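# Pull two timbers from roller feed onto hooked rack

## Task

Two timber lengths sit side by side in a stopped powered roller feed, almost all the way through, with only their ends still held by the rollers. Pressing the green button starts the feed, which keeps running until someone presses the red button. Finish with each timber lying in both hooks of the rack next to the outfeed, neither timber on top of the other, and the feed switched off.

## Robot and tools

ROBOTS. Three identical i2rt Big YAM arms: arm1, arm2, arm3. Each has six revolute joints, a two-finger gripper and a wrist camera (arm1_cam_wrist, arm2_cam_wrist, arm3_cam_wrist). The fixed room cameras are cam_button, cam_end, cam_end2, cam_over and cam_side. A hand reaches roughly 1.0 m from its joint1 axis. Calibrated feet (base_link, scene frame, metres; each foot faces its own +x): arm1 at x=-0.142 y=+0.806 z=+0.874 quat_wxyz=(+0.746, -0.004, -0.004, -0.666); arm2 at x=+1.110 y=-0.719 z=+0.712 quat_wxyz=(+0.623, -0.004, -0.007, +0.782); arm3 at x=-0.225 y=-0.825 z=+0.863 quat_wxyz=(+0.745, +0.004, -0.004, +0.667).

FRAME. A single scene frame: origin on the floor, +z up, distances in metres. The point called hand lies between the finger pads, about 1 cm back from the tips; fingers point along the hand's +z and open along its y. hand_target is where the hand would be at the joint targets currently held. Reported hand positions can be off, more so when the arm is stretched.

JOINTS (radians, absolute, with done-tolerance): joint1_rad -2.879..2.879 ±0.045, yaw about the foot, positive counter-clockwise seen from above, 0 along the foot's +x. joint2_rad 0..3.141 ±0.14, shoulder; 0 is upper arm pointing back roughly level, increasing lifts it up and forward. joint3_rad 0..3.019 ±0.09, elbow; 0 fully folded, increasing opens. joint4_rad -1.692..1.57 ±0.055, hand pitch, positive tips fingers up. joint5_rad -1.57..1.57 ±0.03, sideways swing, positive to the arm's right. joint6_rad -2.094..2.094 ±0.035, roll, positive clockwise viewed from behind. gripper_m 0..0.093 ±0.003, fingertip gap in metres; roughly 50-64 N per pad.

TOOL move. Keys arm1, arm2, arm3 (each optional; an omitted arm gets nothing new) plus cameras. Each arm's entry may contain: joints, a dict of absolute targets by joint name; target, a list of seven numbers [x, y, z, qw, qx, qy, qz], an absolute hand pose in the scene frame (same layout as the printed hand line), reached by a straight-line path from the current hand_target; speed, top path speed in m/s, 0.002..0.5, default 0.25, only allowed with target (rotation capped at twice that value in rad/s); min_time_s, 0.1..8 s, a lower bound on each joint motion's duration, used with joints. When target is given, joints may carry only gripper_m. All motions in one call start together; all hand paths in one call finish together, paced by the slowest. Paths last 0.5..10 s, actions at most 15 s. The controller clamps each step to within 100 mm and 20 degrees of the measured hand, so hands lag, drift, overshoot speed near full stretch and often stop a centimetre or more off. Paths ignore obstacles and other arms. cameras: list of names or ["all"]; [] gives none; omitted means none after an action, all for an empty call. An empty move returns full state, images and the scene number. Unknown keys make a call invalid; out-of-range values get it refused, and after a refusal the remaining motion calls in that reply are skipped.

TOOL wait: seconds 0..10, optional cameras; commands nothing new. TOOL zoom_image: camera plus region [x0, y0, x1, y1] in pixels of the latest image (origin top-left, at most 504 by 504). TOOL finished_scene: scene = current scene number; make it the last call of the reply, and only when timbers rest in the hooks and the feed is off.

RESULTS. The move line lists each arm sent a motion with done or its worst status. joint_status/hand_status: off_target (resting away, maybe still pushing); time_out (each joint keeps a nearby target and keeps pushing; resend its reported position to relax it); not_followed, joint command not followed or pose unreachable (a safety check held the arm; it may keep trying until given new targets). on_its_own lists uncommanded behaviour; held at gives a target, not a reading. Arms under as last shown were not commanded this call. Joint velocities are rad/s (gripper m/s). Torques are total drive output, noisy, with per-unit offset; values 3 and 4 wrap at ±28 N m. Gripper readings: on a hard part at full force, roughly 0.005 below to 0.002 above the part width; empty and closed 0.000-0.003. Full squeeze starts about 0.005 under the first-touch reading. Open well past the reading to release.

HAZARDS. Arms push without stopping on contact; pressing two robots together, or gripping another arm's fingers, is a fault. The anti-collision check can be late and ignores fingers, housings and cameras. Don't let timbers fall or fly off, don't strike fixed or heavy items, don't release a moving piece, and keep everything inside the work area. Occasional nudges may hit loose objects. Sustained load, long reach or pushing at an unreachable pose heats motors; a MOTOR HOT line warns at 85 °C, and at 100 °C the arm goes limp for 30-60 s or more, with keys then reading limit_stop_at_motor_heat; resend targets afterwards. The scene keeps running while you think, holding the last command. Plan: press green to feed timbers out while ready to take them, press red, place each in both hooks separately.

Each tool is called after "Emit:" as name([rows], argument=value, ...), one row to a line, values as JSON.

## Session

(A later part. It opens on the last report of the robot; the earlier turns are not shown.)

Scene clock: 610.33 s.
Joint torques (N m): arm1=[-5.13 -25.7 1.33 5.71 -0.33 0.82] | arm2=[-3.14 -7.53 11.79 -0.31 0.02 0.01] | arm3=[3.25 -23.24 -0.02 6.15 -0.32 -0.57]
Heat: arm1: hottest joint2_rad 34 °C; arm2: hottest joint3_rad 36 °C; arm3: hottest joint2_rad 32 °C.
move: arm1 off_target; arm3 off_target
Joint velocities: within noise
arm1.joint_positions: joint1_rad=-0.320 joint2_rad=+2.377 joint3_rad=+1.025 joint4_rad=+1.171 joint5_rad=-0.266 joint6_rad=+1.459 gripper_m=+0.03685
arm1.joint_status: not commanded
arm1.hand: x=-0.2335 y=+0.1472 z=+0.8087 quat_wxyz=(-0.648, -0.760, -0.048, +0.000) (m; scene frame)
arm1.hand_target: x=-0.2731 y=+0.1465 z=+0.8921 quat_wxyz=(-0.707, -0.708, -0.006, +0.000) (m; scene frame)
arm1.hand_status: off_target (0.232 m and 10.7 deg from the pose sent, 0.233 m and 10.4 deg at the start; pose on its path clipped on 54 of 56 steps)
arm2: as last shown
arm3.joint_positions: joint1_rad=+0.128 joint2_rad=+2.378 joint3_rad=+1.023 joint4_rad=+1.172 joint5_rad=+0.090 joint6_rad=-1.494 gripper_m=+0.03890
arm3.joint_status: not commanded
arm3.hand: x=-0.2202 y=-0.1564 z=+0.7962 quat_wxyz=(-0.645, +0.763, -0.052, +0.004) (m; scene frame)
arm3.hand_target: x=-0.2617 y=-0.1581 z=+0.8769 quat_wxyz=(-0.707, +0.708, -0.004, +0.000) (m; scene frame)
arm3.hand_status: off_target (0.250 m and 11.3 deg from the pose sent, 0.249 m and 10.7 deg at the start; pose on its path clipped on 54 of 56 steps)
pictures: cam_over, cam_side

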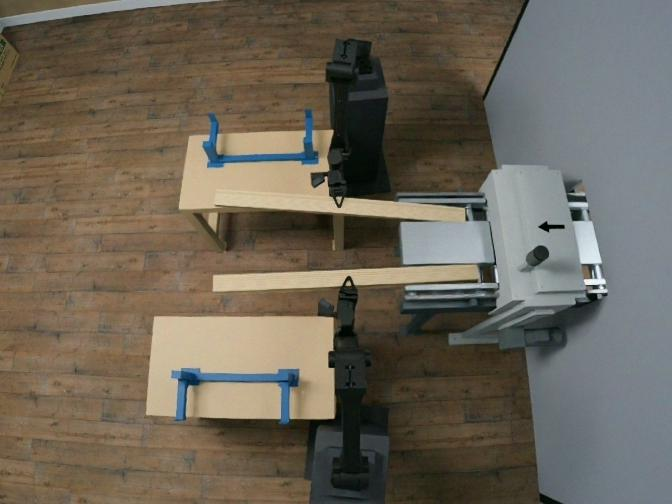

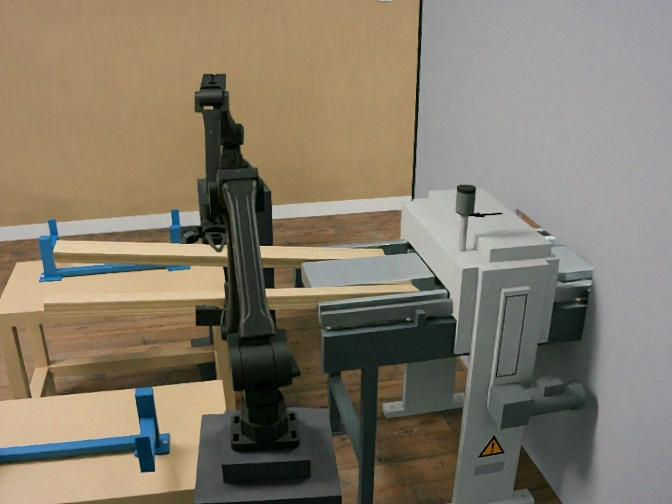

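Emit:
move(arm3={"joints":{"joint1_rad":0.128,"joint2_rad":2.1,"joint3_rad":1.05,"joint4_rad":1.25,"joint5_rad":0.09,"joint6_rad":-1.5},"min_time_s":2.5}, arm1={"joints":{"joint1_rad":-0.320,"joint2_rad":2.1,"joint3_rad":1.05,"joint4_rad":1.25,"joint5_rad":-0.266,"joint6_rad":1.46},"min_time_s":2.5}, cameras=["cam_over","cam_side"])

Scene clock: 650.37 s.
Joint torques (N m): arm1=[1.26 -24.29 10.91 5.53 -0.11 -0.03] | arm2=[-3.19 -7.59 11.79 -0.29 0.02 0.01] | arm3=[-2.61 -22.42 9.74 4.98 -0.01 0.14]
Heat: arm1: hottest joint2_rad 35 °C; arm2: hottest joint3_rad 38 °C; arm3: hottest joint2_rad 33 °C.
move: arm1 time_out; arm3 time_out
Joint velocities: within noise
arm1.joint_positions: joint1_rad=-0.330 joint2_rad=+2.201 joint3_rad=+0.989 joint4_rad=+1.171 joint5_rad=-0.265 joint6_rad=+1.454 gripper_m=+0.03683
arm1.joint_status: joint4_rad time_out (moved +0.000 of +0.079); the others done
arm1.on_its_own: joint4_rad reads +1.171 and still pushes toward +1.250 since a time_out
arm1.hand: x=-0.2431 y=+0.1371 z=+0.9101 quat_wxyz=(-0.697, -0.715, -0.055, +0.020) (m; scene frame)
arm1.hand_target: x=-0.2414 y=+0.1148 z=+1.0214 quat_wxyz=(-0.775, -0.627, -0.072, +0.039) (m; scene frame)
arm1.hand_status: not commanded
arm2: as last shown
arm3.joint_positions: joint1_rad=+0.137 joint2_rad=+2.206 joint3_rad=+0.979 joint4_rad=+1.172 joint5_rad=+0.088 joint6_rad=-1.500 gripper_m=+0.03885
arm3.joint_status: joint4_rad time_out (moved +0.000 of +0.078); the others done
arm3.on_its_own: joint4_rad reads +1.172 and still pushes toward +1.250 since a time_out
arm3.hand: x=-0.2267 y=-0.1479 z=+0.8926 quat_wxyz=(-0.692, +0.720, -0.046, -0.001) (m; scene frame)
arm3.hand_target: x=-0.2208 y=-0.1223 z=+1.0122 quat_wxyz=(-0.778, +0.626, -0.052, -0.006) (m; scene frame)
arm3.hand_status: not commanded
pictures: cam_over, cam_side

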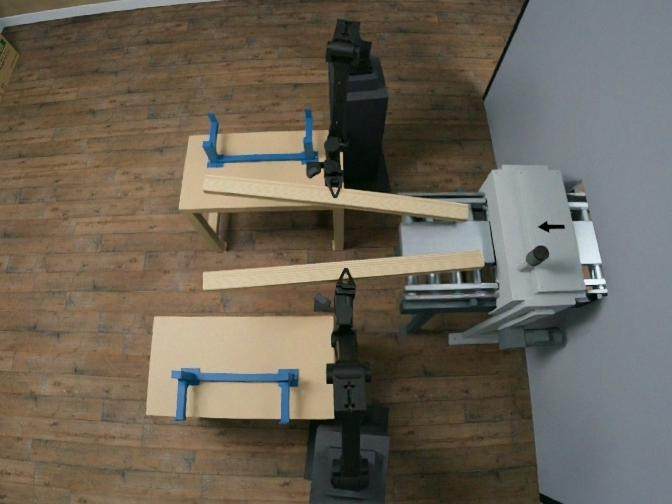

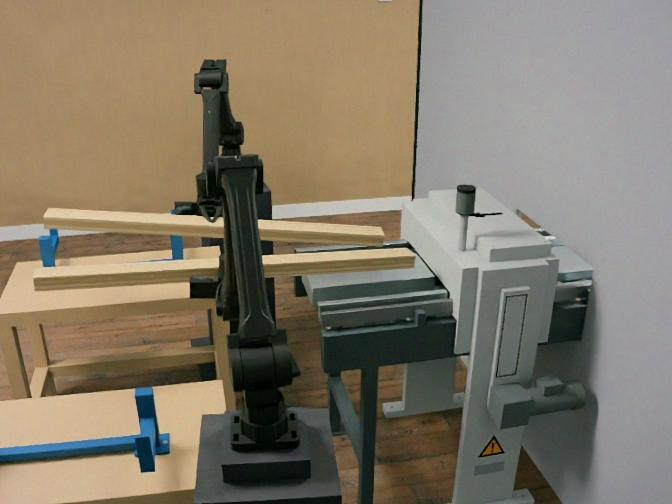

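Emit:
move(arm3={"joints":{"joint1_rad":0.137,"joint2_rad":1.8,"joint3_rad":1.75,"joint4_rad":-1.4,"joint5_rad":0.0,"joint6_rad":-1.54},"min_time_s":4}, arm1={"joints":{"joint1_rad":-0.20,"joint2_rad":1.8,"joint3_rad":1.75,"joint4_rad":-1.4,"joint5_rad":0.0,"joint6_rad":1.45},"min_time_s":4}, cameras=["cam_over","cam_side"])

Scene clock: 685.47 s.
Joint torques (N m): arm1=[1.14 -23.24 18.47 -0.53 0.01 -0.04] | arm2=[-3.14 -7.59 11.79 -0.29 0.02 0.01] | arm3=[-1.79 -20.84 16.65 0.03 -0.22 0.02]
Heat: arm1: hottest joint2_rad 40 °C; arm2: hottest joint3_rad 39 °C; arm3: hottest joint2_rad 36 °C.
move: arm1 time_out; arm3 time_out
Joint velocities: within noise
arm1.joint_positions: joint1_rad=-0.208 joint2_rad=+1.878 joint3_rad=+1.655 joint4_rad=-1.386 joint5_rad=+0.001 joint6_rad=+1.455 gripper_m=+0.03681
arm1.joint_status: joint3_rad time_out (moved +0.666 of +0.761); the others done
arm1.on_its_own: joint3_rad reads +1.655 and still pushes toward +1.750 since a time_out
arm1.hand: x=-0.1963 y=+0.2466 z=+1.0190 quat_wxyz=(+0.013, -1.000, -0.010, -0.002) (m; scene frame)
arm1.hand_target: x=-0.1932 y=+0.2260 z=+1.0992 quat_wxyz=(-0.066, -0.998, -0.017, +0.006) (m; scene frame)
arm1.hand_status: not commanded
arm2.joint_positions: joint1_rad=-0.003 joint2_rad=+1.244 joint3_rad=+1.047 joint4_rad=-1.413 joint5_rad=-0.014 joint6_rad=+0.224 gripper_m=+0.00050
arm2.joint_status: not commanded
arm2.hand: x=+1.0332 y=-0.3992 z=+0.9012 quat_wxyz=(+0.010, +0.706, -0.708, +0.016) (m; scene frame)
arm2.hand_target: x=+1.0332 y=-0.3839 z=+0.9198 quat_wxyz=(+0.000, +0.707, -0.707, +0.000) (m; scene frame)
arm2.hand_status: not commanded
arm3.joint_positions: joint1_rad=+0.137 joint2_rad=+1.877 joint3_rad=+1.635 joint4_rad=-1.388 joint5_rad=+0.001 joint6_rad=-1.538 gripper_m=+0.03882
arm3.joint_status: joint3_rad time_out (moved +0.655 of +0.771); the others done
arm3.on_its_own: joint3_rad reads +1.635 and still pushes toward +1.747 since a time_out
arm3.hand: x=-0.2387 y=-0.2699 z=+1.0013 quat_wxyz=(+0.023, +1.000, -0.003, +0.002) (m; scene frame)
arm3.hand_target: x=-0.2399 y=-0.2432 z=+1.0874 quat_wxyz=(-0.065, +0.998, -0.002, -0.001) (m; scene frame)
arm3.hand_status: not commanded
pictures: cam_over, cam_side

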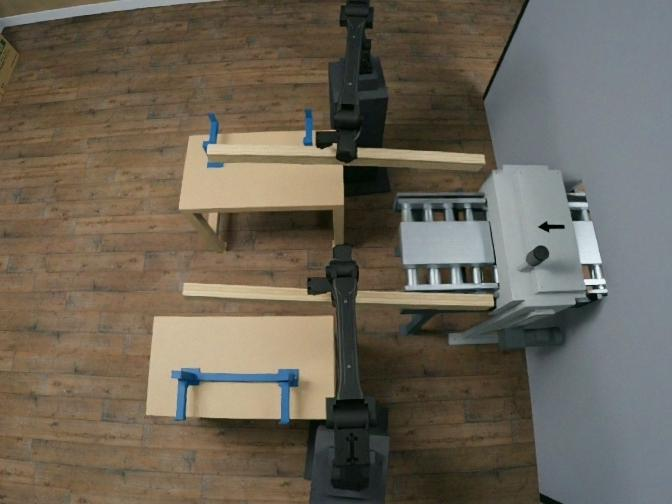

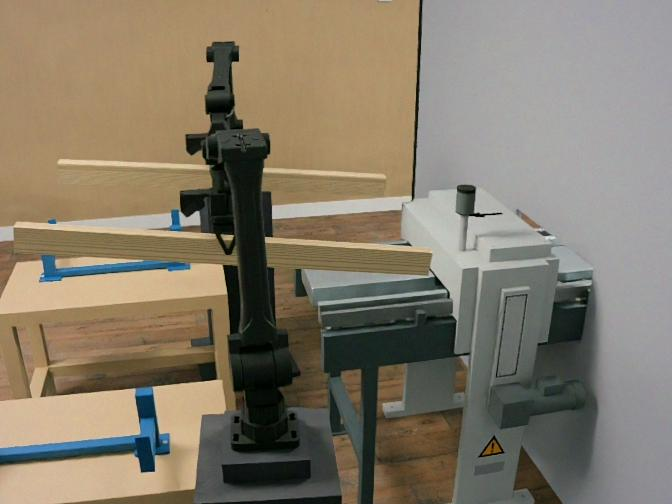

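Emit:
move(arm3={"joints":{"joint1_rad":1.277,"joint2_rad":1.81,"joint3_rad":1.24,"joint4_rad":-0.862,"joint5_rad":0.0,"joint6_rad":-0.416},"min_time_s":5}, arm1={"joints":{"joint1_rad":-1.251,"joint2_rad":1.829,"joint3_rad":1.365,"joint4_rad":-0.967,"joint5_rad":0.0,"joint6_rad":0.415},"min_time_s":5}, cameras=["all"])

Scene clock: 759.93 s.
Joint torques (N m): arm1=[0.73 -19.84 11.93 0.68 -0.1 -0.08] | arm2=[-3.14 -7.59 11.78 -0.31 0.01 0.01] | arm3=[-2.14 -18.55 9.35 1.02 -0.1 0.13]
Heat: arm1: hottest joint3_rad 41 °C; arm2: hottest joint3_rad 41 °C; arm3: hottest joint3_rad 47 °C.
move: arm1 done; arm3 done
Joint velocities: within noise
arm1.joint_positions: joint1_rad=-1.252 joint2_rad=+1.878 joint3_rad=+1.331 joint4_rad=-0.974 joint5_rad=+0.002 joint6_rad=+0.422 gripper_m=+0.03681
arm1.joint_status: all done
arm1.hand: x=-0.6322 y=+0.5817 z=+0.9003 quat_wxyz=(-0.015, -1.000, -0.005, +0.022) (m; scene frame)
arm1.hand_target: x=-0.6508 y=+0.5726 z=+0.9387 quat_wxyz=(-0.035, -0.997, -0.009, +0.063) (m; scene frame)
arm1.hand_status: not commanded
arm2: as last shown
arm3.joint_positions: joint1_rad=+1.280 joint2_rad=+1.877 joint3_rad=+1.209 joint4_rad=-0.871 joint5_rad=-0.001 joint6_rad=-0.425 gripper_m=+0.03882
arm3.joint_status: all done
arm3.hand: x=-0.6924 y=-0.6257 z=+0.8512 quat_wxyz=(-0.012, +1.000, +0.011, -0.014) (m; scene frame)
arm3.hand_target: x=-0.7150 y=-0.6151 z=+0.8956 quat_wxyz=(-0.034, +0.997, +0.006, -0.063) (m; scene frame)
arm3.hand_status: not commanded
pictures: arm1_cam_wrist, arm2_cam_wrist, arm3_cam_wrist, cam_button, cam_end, cam_end2, cam_over, cam_side

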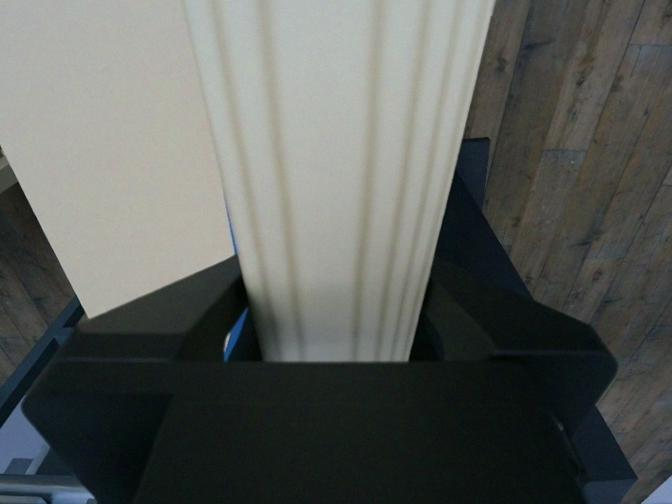

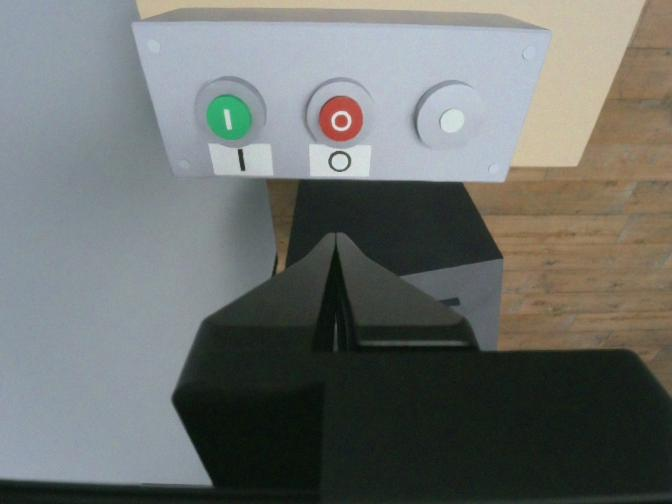

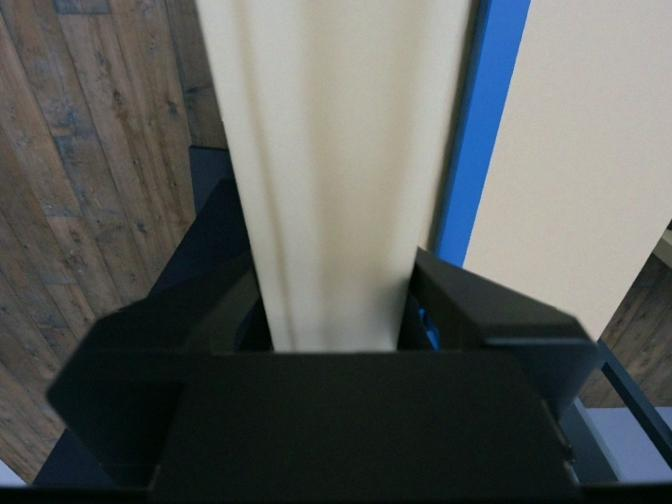

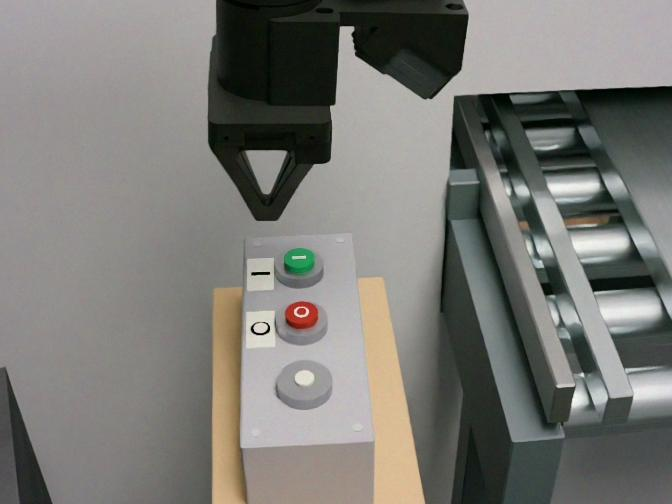

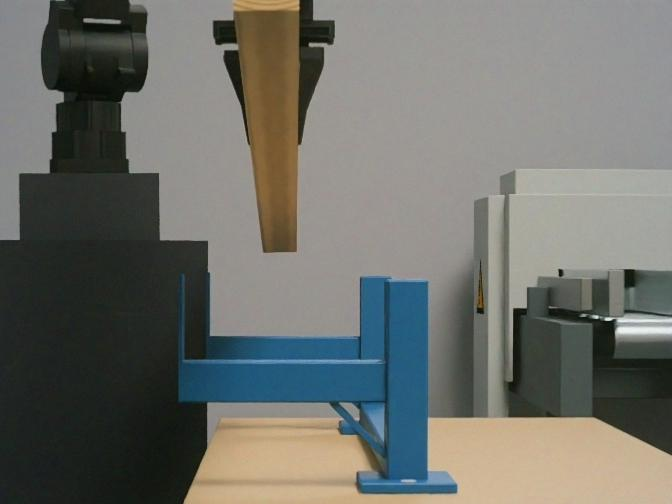

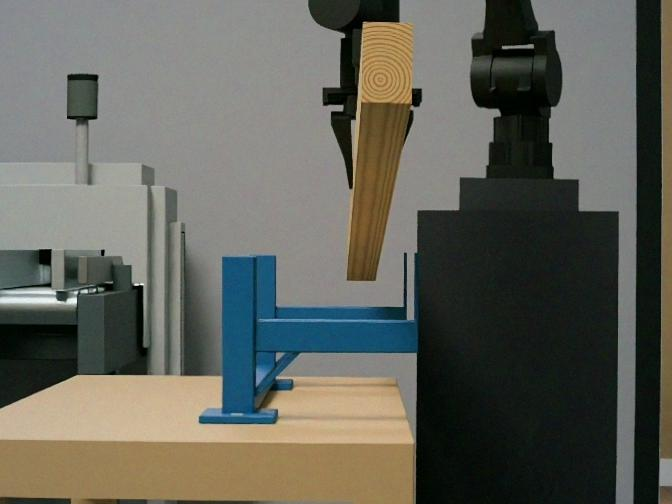

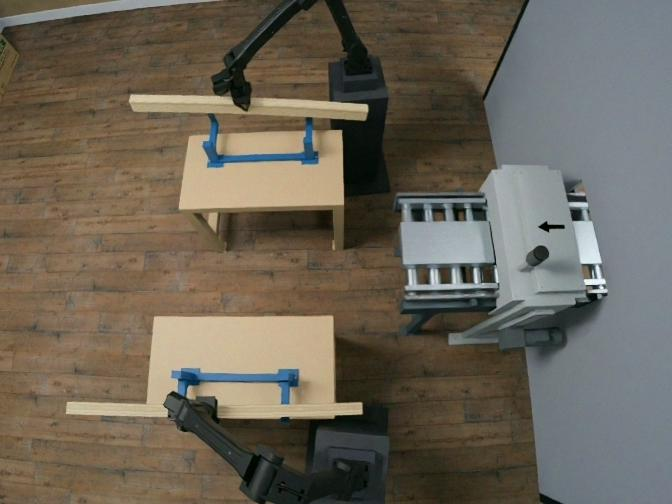

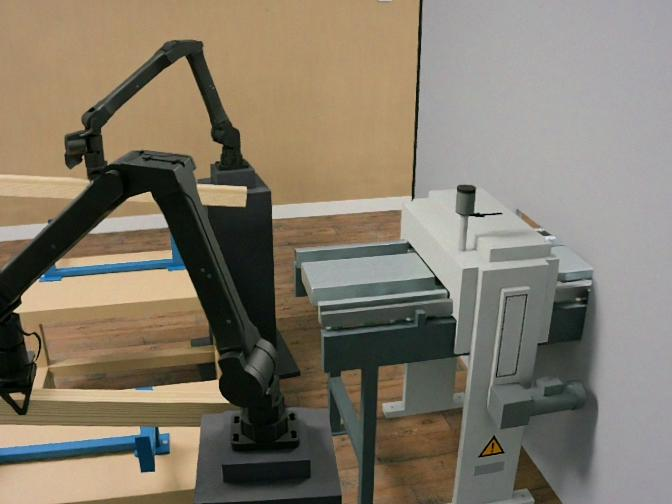

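Emit:
move(arm3={"joints":{"joint1_rad":1.280,"joint2_rad":2.085,"joint3_rad":1.245,"joint4_rad":-0.624,"joint5_rad":0.0,"joint6_rad":-0.42},"min_time_s":2.5}, arm1={"joints":{"joint1_rad":-1.193,"joint2_rad":2.074,"joint3_rad":1.363,"joint4_rad":-0.772,"joint5_rad":0.0,"joint6_rad":0.40},"min_time_s":2.5}, cameras=["cam_end","cam_end2","cam_over","cam_side"])

Scene clock: 794.80 s.
Joint torques (N m): arm1=[1.32 -21.36 10.02 0.39 -0.11 -0.06] | arm2=[-3.14 -7.59 11.78 -0.29 0.01 0.01] | arm3=[-1.96 -15.09 8.4 2.18 -0.19 0.09]
Heat: arm1: hottest joint2_rad 38 °C; arm2: hottest joint3_rad 41 °C; arm3: hottest joint3_rad 43 °C.
move: arm1 done; arm3 done
Joint velocities: within noise
arm1.joint_positions: joint1_rad=-1.203 joint2_rad=+2.122 joint3_rad=+1.331 joint4_rad=-0.776 joint5_rad=+0.002 joint6_rad=+0.408 gripper_m=+0.03681
arm1.joint_status: all done
arm1.hand: x=-0.6275 y=+0.5524 z=+0.7743 quat_wxyz=(-0.006, -0.999, -0.037, +0.002) (m; scene frame)
arm1.hand_target: x=-0.6492 y=+0.5349 z=+0.8095 quat_wxyz=(-0.025, -0.998, -0.045, +0.039) (m; scene frame)
arm1.hand_status: not commanded
arm2: as last shown
arm3.joint_positions: joint1_rad=+1.280 joint2_rad=+2.091 joint3_rad=+1.209 joint4_rad=-0.665 joint5_rad=+0.002 joint6_rad=-0.425 gripper_m=+0.03879
arm3.joint_status: all done
arm3.hand: x=-0.7007 y=-0.6203 z=+0.7475 quat_wxyz=(-0.012, +1.000, +0.011, -0.010) (m; scene frame)
arm3.hand_target: x=-0.7295 y=-0.6088 z=+0.7608 quat_wxyz=(-0.028, +0.998, +0.010, -0.049) (m; scene frame)
arm3.hand_status: not commanded
pictures: cam_end, cam_end2, cam_over, cam_side

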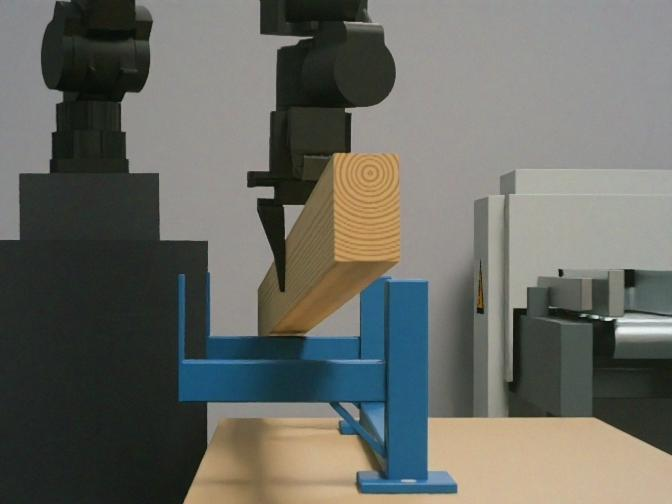

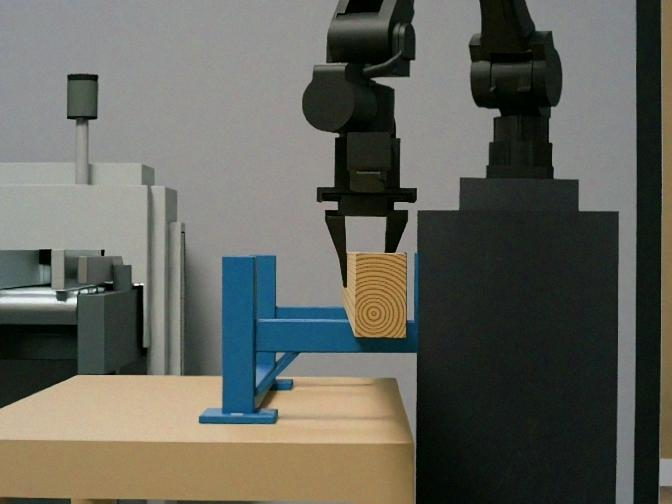

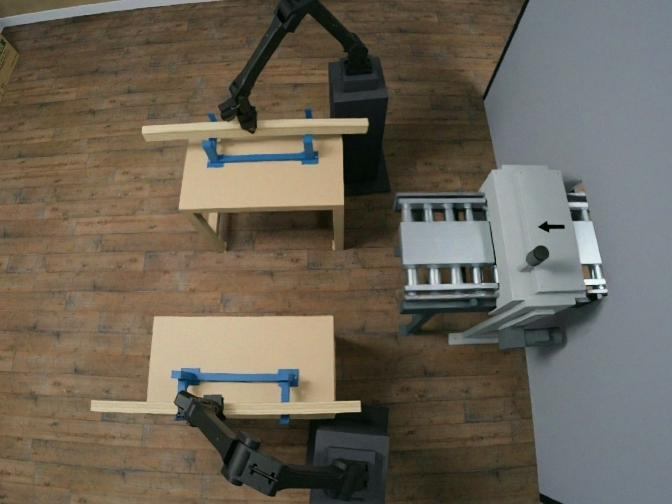

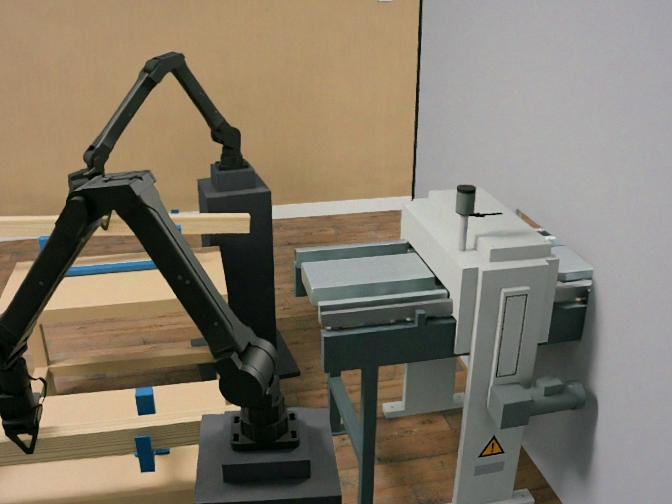

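Emit:
move(arm3={"joints":{"joint2_rad":2.19,"joint3_rad":1.235,"joint4_rad":-0.58},"min_time_s":2.5}, arm1={"joints":{"joint2_rad":2.175,"joint3_rad":1.375,"joint4_rad":-0.711},"min_time_s":2.5}, cameras=["arm3_cam_wrist","arm1_cam_wrist","cam_end","cam_end2","cam_over","cam_side"])

Scene clock: 812.90 s.
Joint torques (N m): arm1=[1.49 -18.02 10.71 1.62 0 -0.08] | arm2=[-3.14 -7.59 11.78 -0.29 0.02 0.01] | arm3=[-1.9 -7.82 7.71 3.74 -0.16 0.1]
Heat: arm1: hottest joint2_rad 38 °C; arm2: hottest joint3_rad 42 °C; arm3: hottest joint3_rad 42 °C.
move: arm1 done; arm3 time_out
Joint velocities: within noise
arm1.joint_positions: joint1_rad=-1.203 joint2_rad=+2.177 joint3_rad=+1.331 joint4_rad=-0.742 joint5_rad=-0.001 joint6_rad=+0.407 gripper_m=+0.03679
arm1.joint_status: all done
arm1.hand: x=-0.6225 y=+0.5541 z=+0.7453 quat_wxyz=(-0.003, -0.999, -0.037, -0.008) (m; scene frame)
arm1.hand_target: x=-0.6479 y=+0.5350 z=+0.7584 quat_wxyz=(-0.019, -0.998, -0.045, +0.027) (m; scene frame)
arm1.hand_status: not commanded
arm2: as last shown
arm3.joint_positions: joint1_rad=+1.280 joint2_rad=+2.098 joint3_rad=+1.209 joint4_rad=-0.665 joint5_rad=+0.001 joint6_rad=-0.425 gripper_m=+0.03879
arm3.joint_status: joint4_rad time_out (moved +0.000 of +0.085); the others done
arm3.on_its_own: joint4_rad reads -0.665 and still pushes toward -0.580 since a time_out
arm3.hand: x=-0.6992 y=-0.6210 z=+0.7441 quat_wxyz=(-0.010, +1.000, +0.011, -0.007) (m; scene frame)
arm3.hand_target: x=-0.7091 y=-0.6168 z=+0.7047 quat_wxyz=(-0.013, +1.000, +0.009, -0.016) (m; scene frame)
arm3.hand_status: not commanded
pictures: arm1_cam_wrist, arm3_cam_wrist, cam_end, cam_end2, cam_over, cam_side

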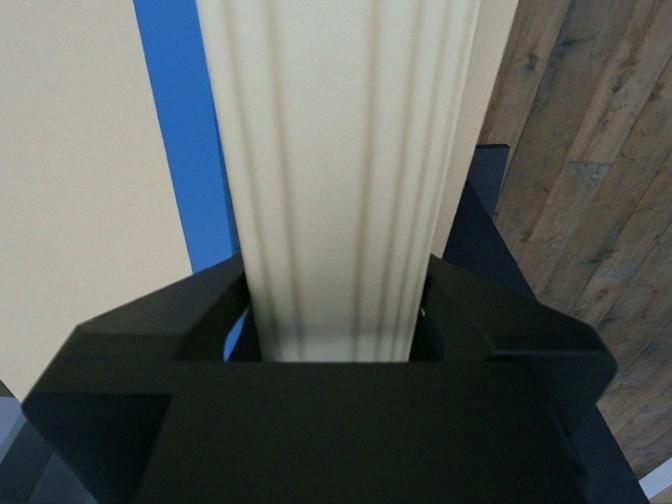

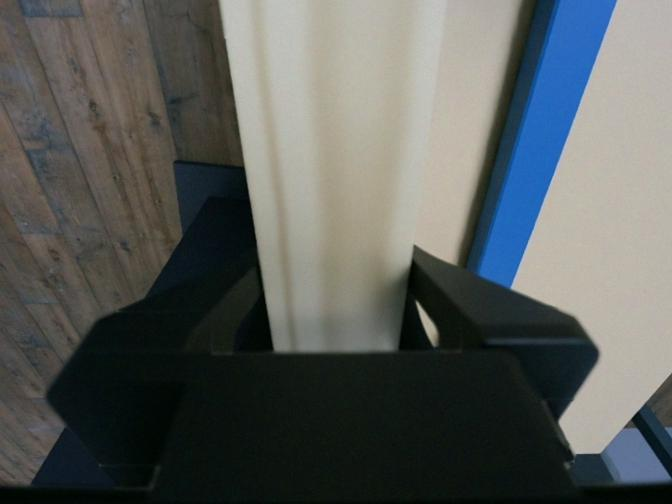

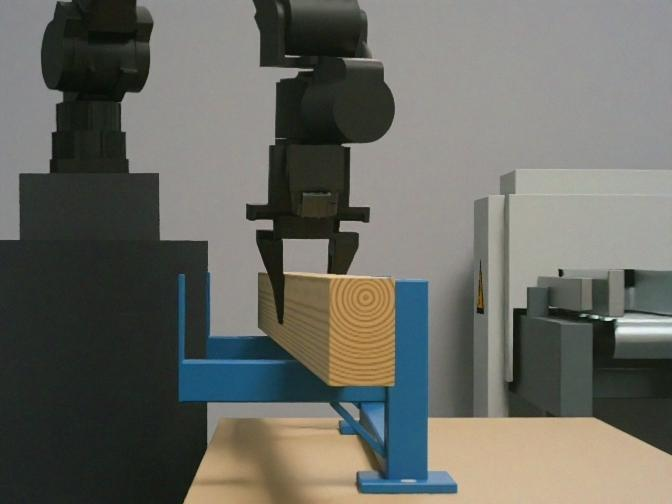

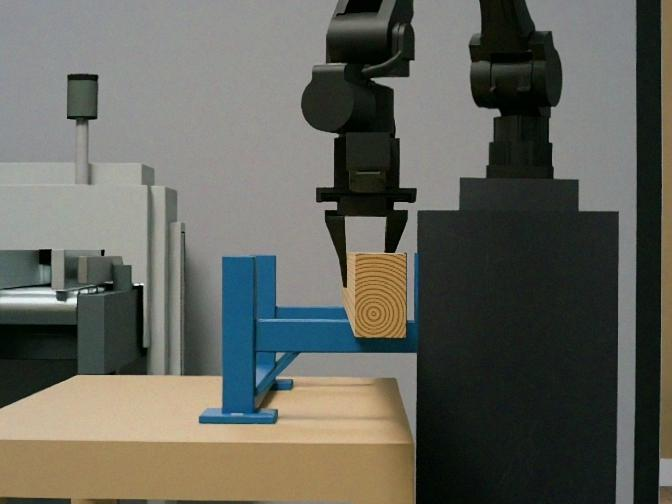

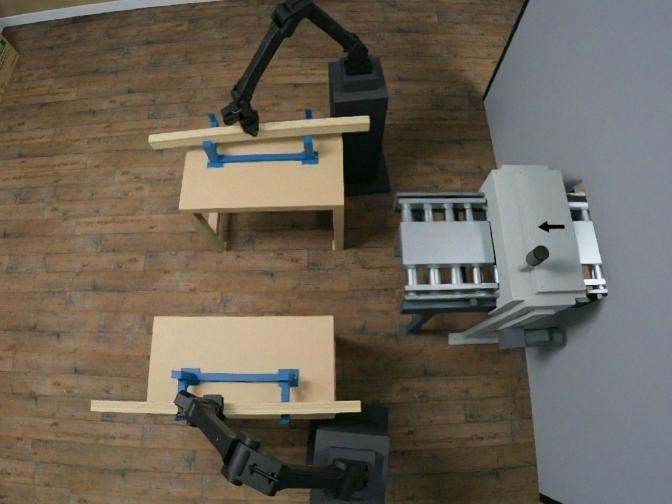

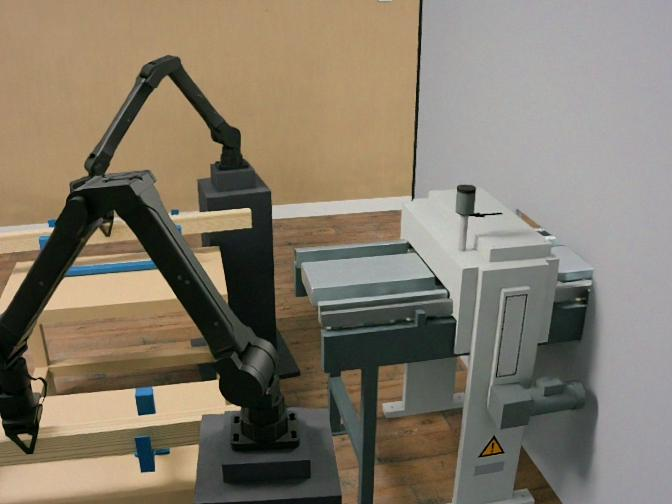

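Emit:
move(arm3={"joints":{"gripper_m":0.055}}, arm1={"joints":{"joint1_rad":-1.235,"joint2_rad":2.175,"joint3_rad":1.375,"joint4_rad":-0.711,"joint6_rad":0.415},"min_time_s":1.5}, cameras=["arm3_cam_wrist","cam_end","cam_end2","cam_over","cam_side"])

Emit:
zoom_image(camera="cam_end2", region=[180, 180, 460, 440])

Scene clock: 833.67 s.
Joint torques (N m): arm1=[-1.55 -18.14 10.71 1.63 0.19 0.07] | arm2=[-3.14 -7.59 11.78 -0.31 0.02 0.01] | arm3=[-1.9 -14.04 6.45 0.98 -0.15 0.09]
Heat: arm1: hottest joint2_rad 36 °C; arm2: hottest joint3_rad 42 °C; arm3: hottest joint3_rad 40 °C.
move: arm1 done; arm3 done
Joint velocities: within noise
arm1.joint_positions: joint1_rad=-1.210 joint2_rad=+2.177 joint3_rad=+1.331 joint4_rad=-0.742 joint5_rad=-0.006 joint6_rad=+0.407 gripper_m=+0.03679
arm1.joint_status: all done
arm1.hand: x=-0.6239 y=+0.5570 z=+0.7451 quat_wxyz=(-0.005, -0.999, -0.033, -0.010) (m; scene frame)
arm1.hand_target: x=-0.6587 y=+0.5563 z=+0.7579 quat_wxyz=(-0.019, -0.999, -0.017, +0.027) (m; scene frame)
arm1.hand_status: not commanded
arm2: as last shown
arm3.joint_positions: joint1_rad=+1.280 joint2_rad=+2.176 joint3_rad=+1.219 joint4_rad=-0.587 joint5_rad=+0.001 joint6_rad=-0.424 gripper_m=+0.05496
arm3.joint_status: all done
arm3.on_its_own: joint4_rad moved +0.077 to your old target -0.580
arm3.hand: x=-0.7030 y=-0.6193 z=+0.7081 quat_wxyz=(-0.012, +1.000, +0.011, -0.012) (m; scene frame)
arm3.hand_target: x=-0.7089 y=-0.6168 z=+0.7046 quat_wxyz=(-0.013, +1.000, +0.009, -0.016) (m; scene frame)
arm3.hand_status: not commanded
pictures: arm3_cam_wrist, cam_end, cam_end2, cam_over, cam_side

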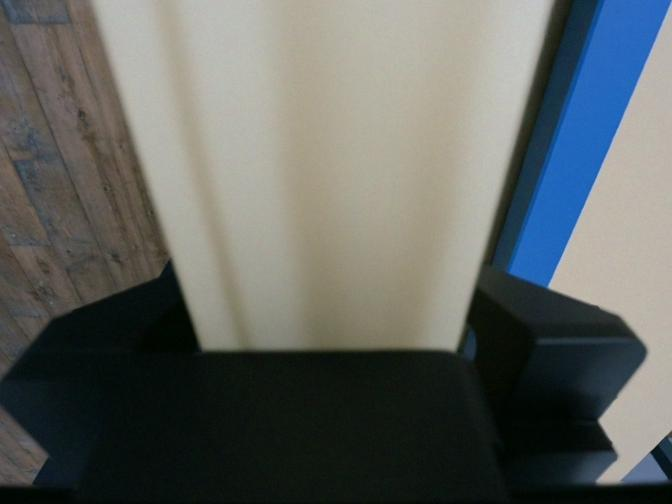

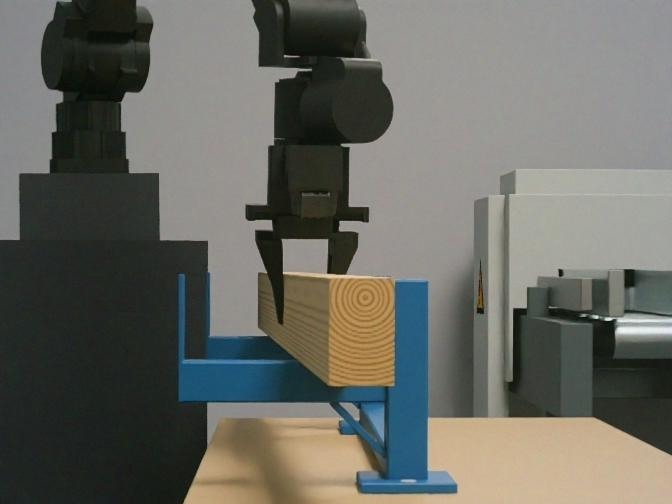

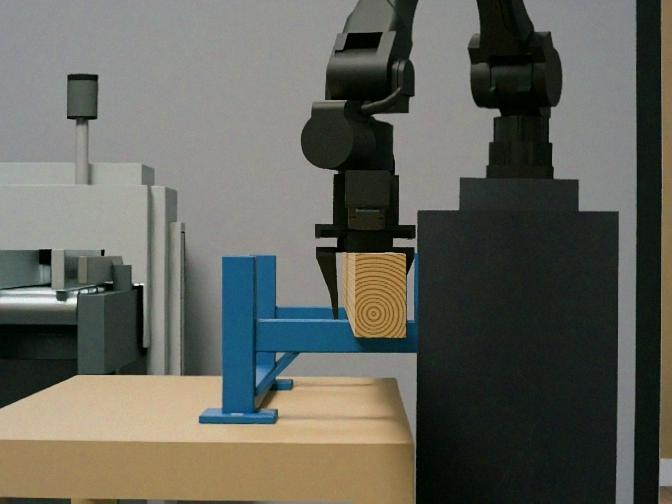

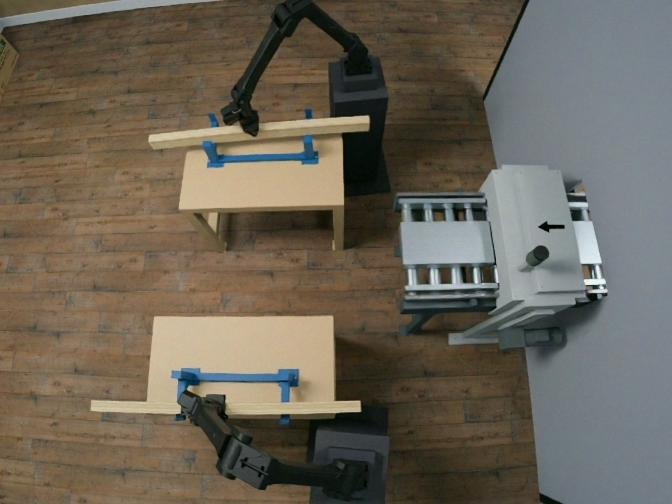

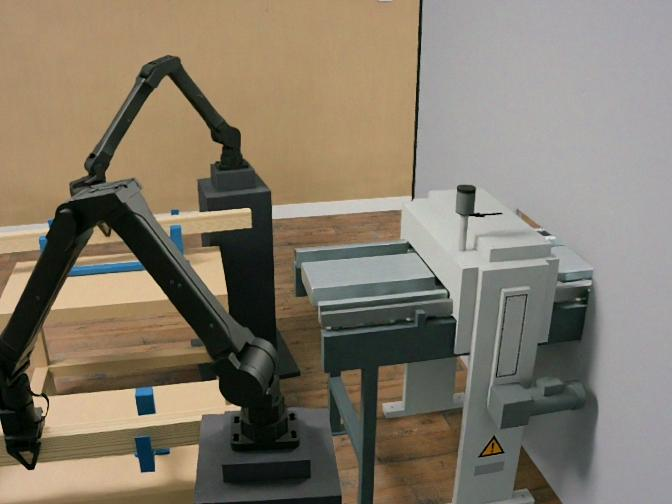

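Scaled by 1.800 from the camera's 672x504 image, which has a finer 960x720 frame.

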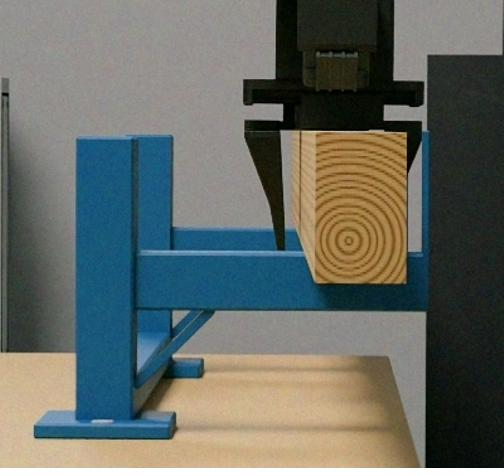

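Emit:
move(arm1={"joints":{"gripper_m":0.06,"joint1_rad":-1.21,"joint2_rad":2.17,"joint3_rad":1.335,"joint4_rad":-0.742}}, arm3={"target":[-0.703,-0.619,0.85,0,1,0,0],"joints":{"gripper_m":0.09},"speed":0.15}, cameras=["arm1_cam_wrist","cam_end","cam_end2","cam_over"])

Scene clock: 844.87 s.
Joint torques (N m): arm1=[0.67 -18.2 7.02 0.05 0.07 0.07] | arm2=[-3.14 -7.59 11.77 -0.31 0.02 0.01] | arm3=[-2.67 -13.98 9.72 0.29 -0.24 0.14]
Heat: arm1: hottest joint2_rad 36 °C; arm2: hottest joint3_rad 42 °C; arm3: hottest joint3_rad 39 °C.
move: arm1 done; arm3 off_target
Joint velocities: within noise
arm1.joint_positions: joint1_rad=-1.211 joint2_rad=+2.175 joint3_rad=+1.332 joint4_rad=-0.738 joint5_rad=-0.003 joint6_rad=+0.407 gripper_m=+0.05994
arm1.joint_status: all done
arm1.hand: x=-0.6265 y=+0.5570 z=+0.7467 quat_wxyz=(-0.005, -0.999, -0.033, -0.005) (m; scene frame)
arm1.hand_target: x=-0.6280 y=+0.5559 z=+0.7499 quat_wxyz=(-0.005, -1.000, -0.030, -0.003) (m; scene frame)
arm1.hand_status: not commanded
arm2: as last shown
arm3.joint_positions: joint1_rad=+1.280 joint2_rad=+1.922 joint3_rad=+1.238 joint4_rad=-0.921 joint5_rad=-0.008 joint6_rad=-0.419 gripper_m=+0.08993
arm3.joint_status: all done
arm3.hand: x=-0.6886 y=-0.6287 z=+0.8383 quat_wxyz=(+0.004, +1.000, +0.009, +0.014) (m; scene frame)
arm3.hand_target: x=-0.7024 y=-0.6191 z=+0.8503 quat_wxyz=(+0.000, +1.000, +0.000, +0.000) (m; scene frame)
arm3.hand_status: off_target (0.021 m and 2.0 deg from the pose sent, 0.142 m and 2.3 deg at the start)
pictures: arm1_cam_wrist, cam_end, cam_end2, cam_over

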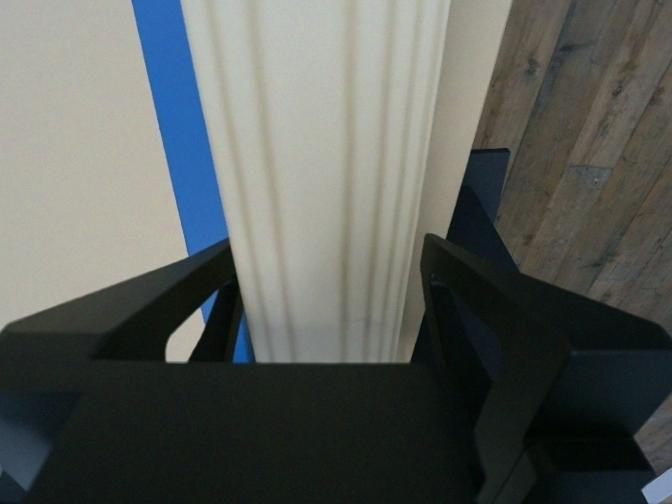

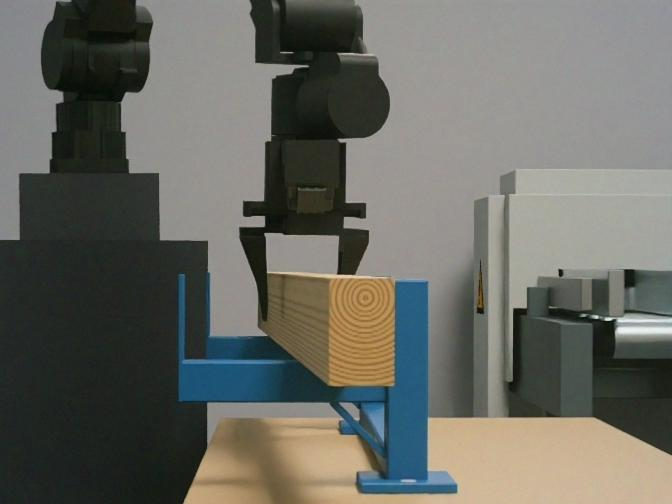

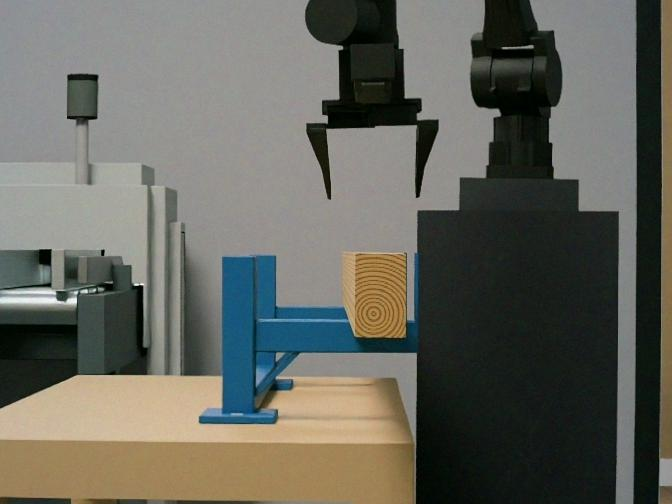

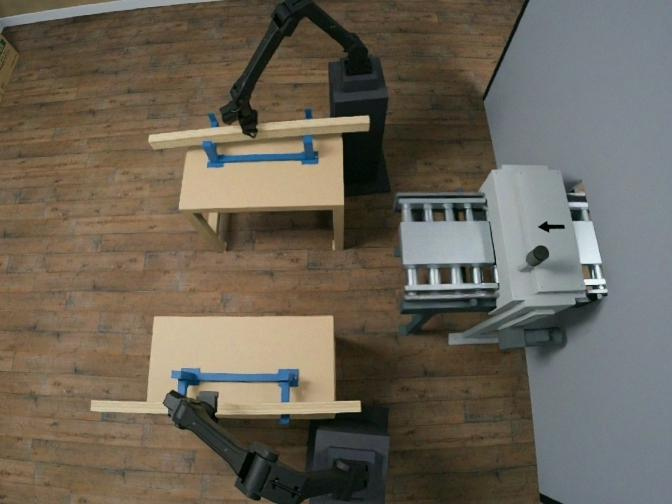

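Emit:
move(arm1={"target":[-0.628,0.556,0.87,0,1,0,0],"joints":{"gripper_m":0.09},"speed":0.15}, cameras=["cam_end","cam_over","cam_button"])

Scene clock: 852.33 s.
Joint torques (N m): arm1=[1.44 -17.2 11.41 -0.23 0.11 0.08] | arm2=[-3.19 -7.59 11.78 -0.29 0.01 0.01] | arm3=[-2.61 -13.98 9.7 0.27 -0.24 0.14]
Heat: arm1: hottest joint2_rad 35 °C; arm2: hottest joint3_rad 42 °C; arm3: hottest joint3_rad 39 °C.
move: arm1 off_target
Joint velocities: within noise
arm1.joint_positions: joint1_rad=-1.211 joint2_rad=+1.970 joint3_rad=+1.340 joint4_rad=-0.977 joint5_rad=+0.007 joint6_rad=+0.471 gripper_m=+0.08992
arm1.joint_status: all done
arm1.hand: x=-0.6156 y=+0.5660 z=+0.8562 quat_wxyz=(+0.006, -1.000, -0.001, -0.015) (m; scene frame)
arm1.hand_target: x=-0.6275 y=+0.5561 z=+0.8702 quat_wxyz=(+0.000, -1.000, +0.000, +0.000) (m; scene frame)
arm1.hand_status: off_target (0.021 m and 1.8 deg from the pose sent, 0.123 m and 3.8 deg at the start)
arm2, arm3: as last shown
pictures: cam_button, cam_end, cam_over

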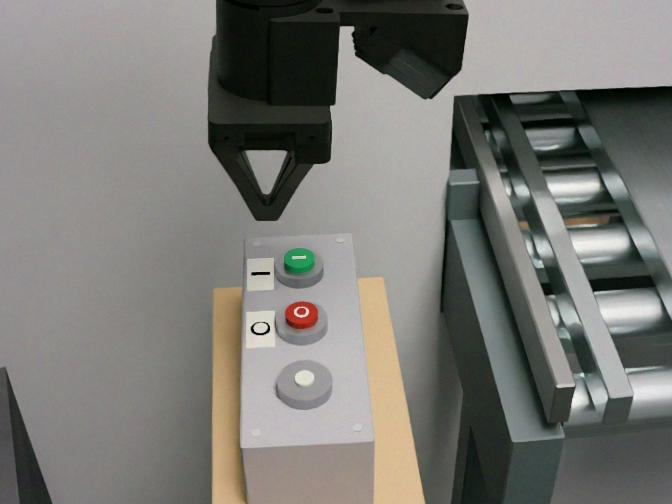

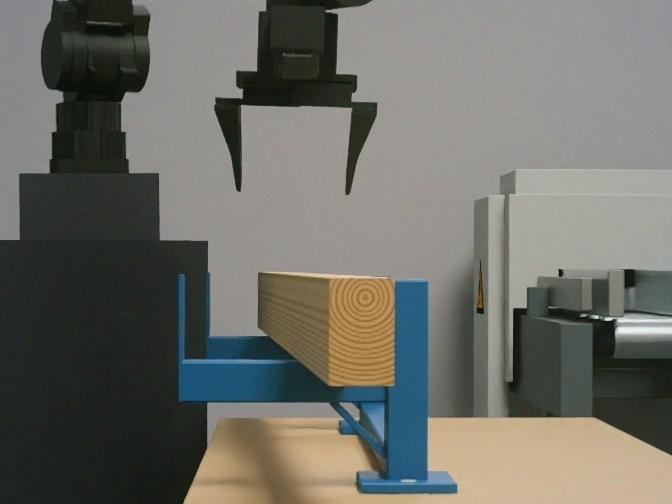

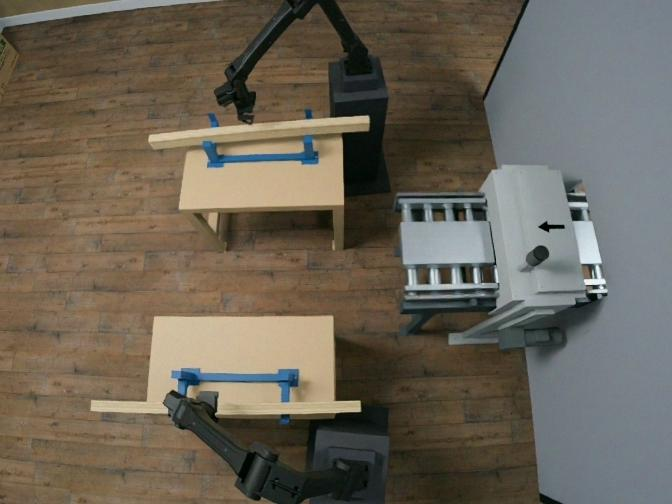

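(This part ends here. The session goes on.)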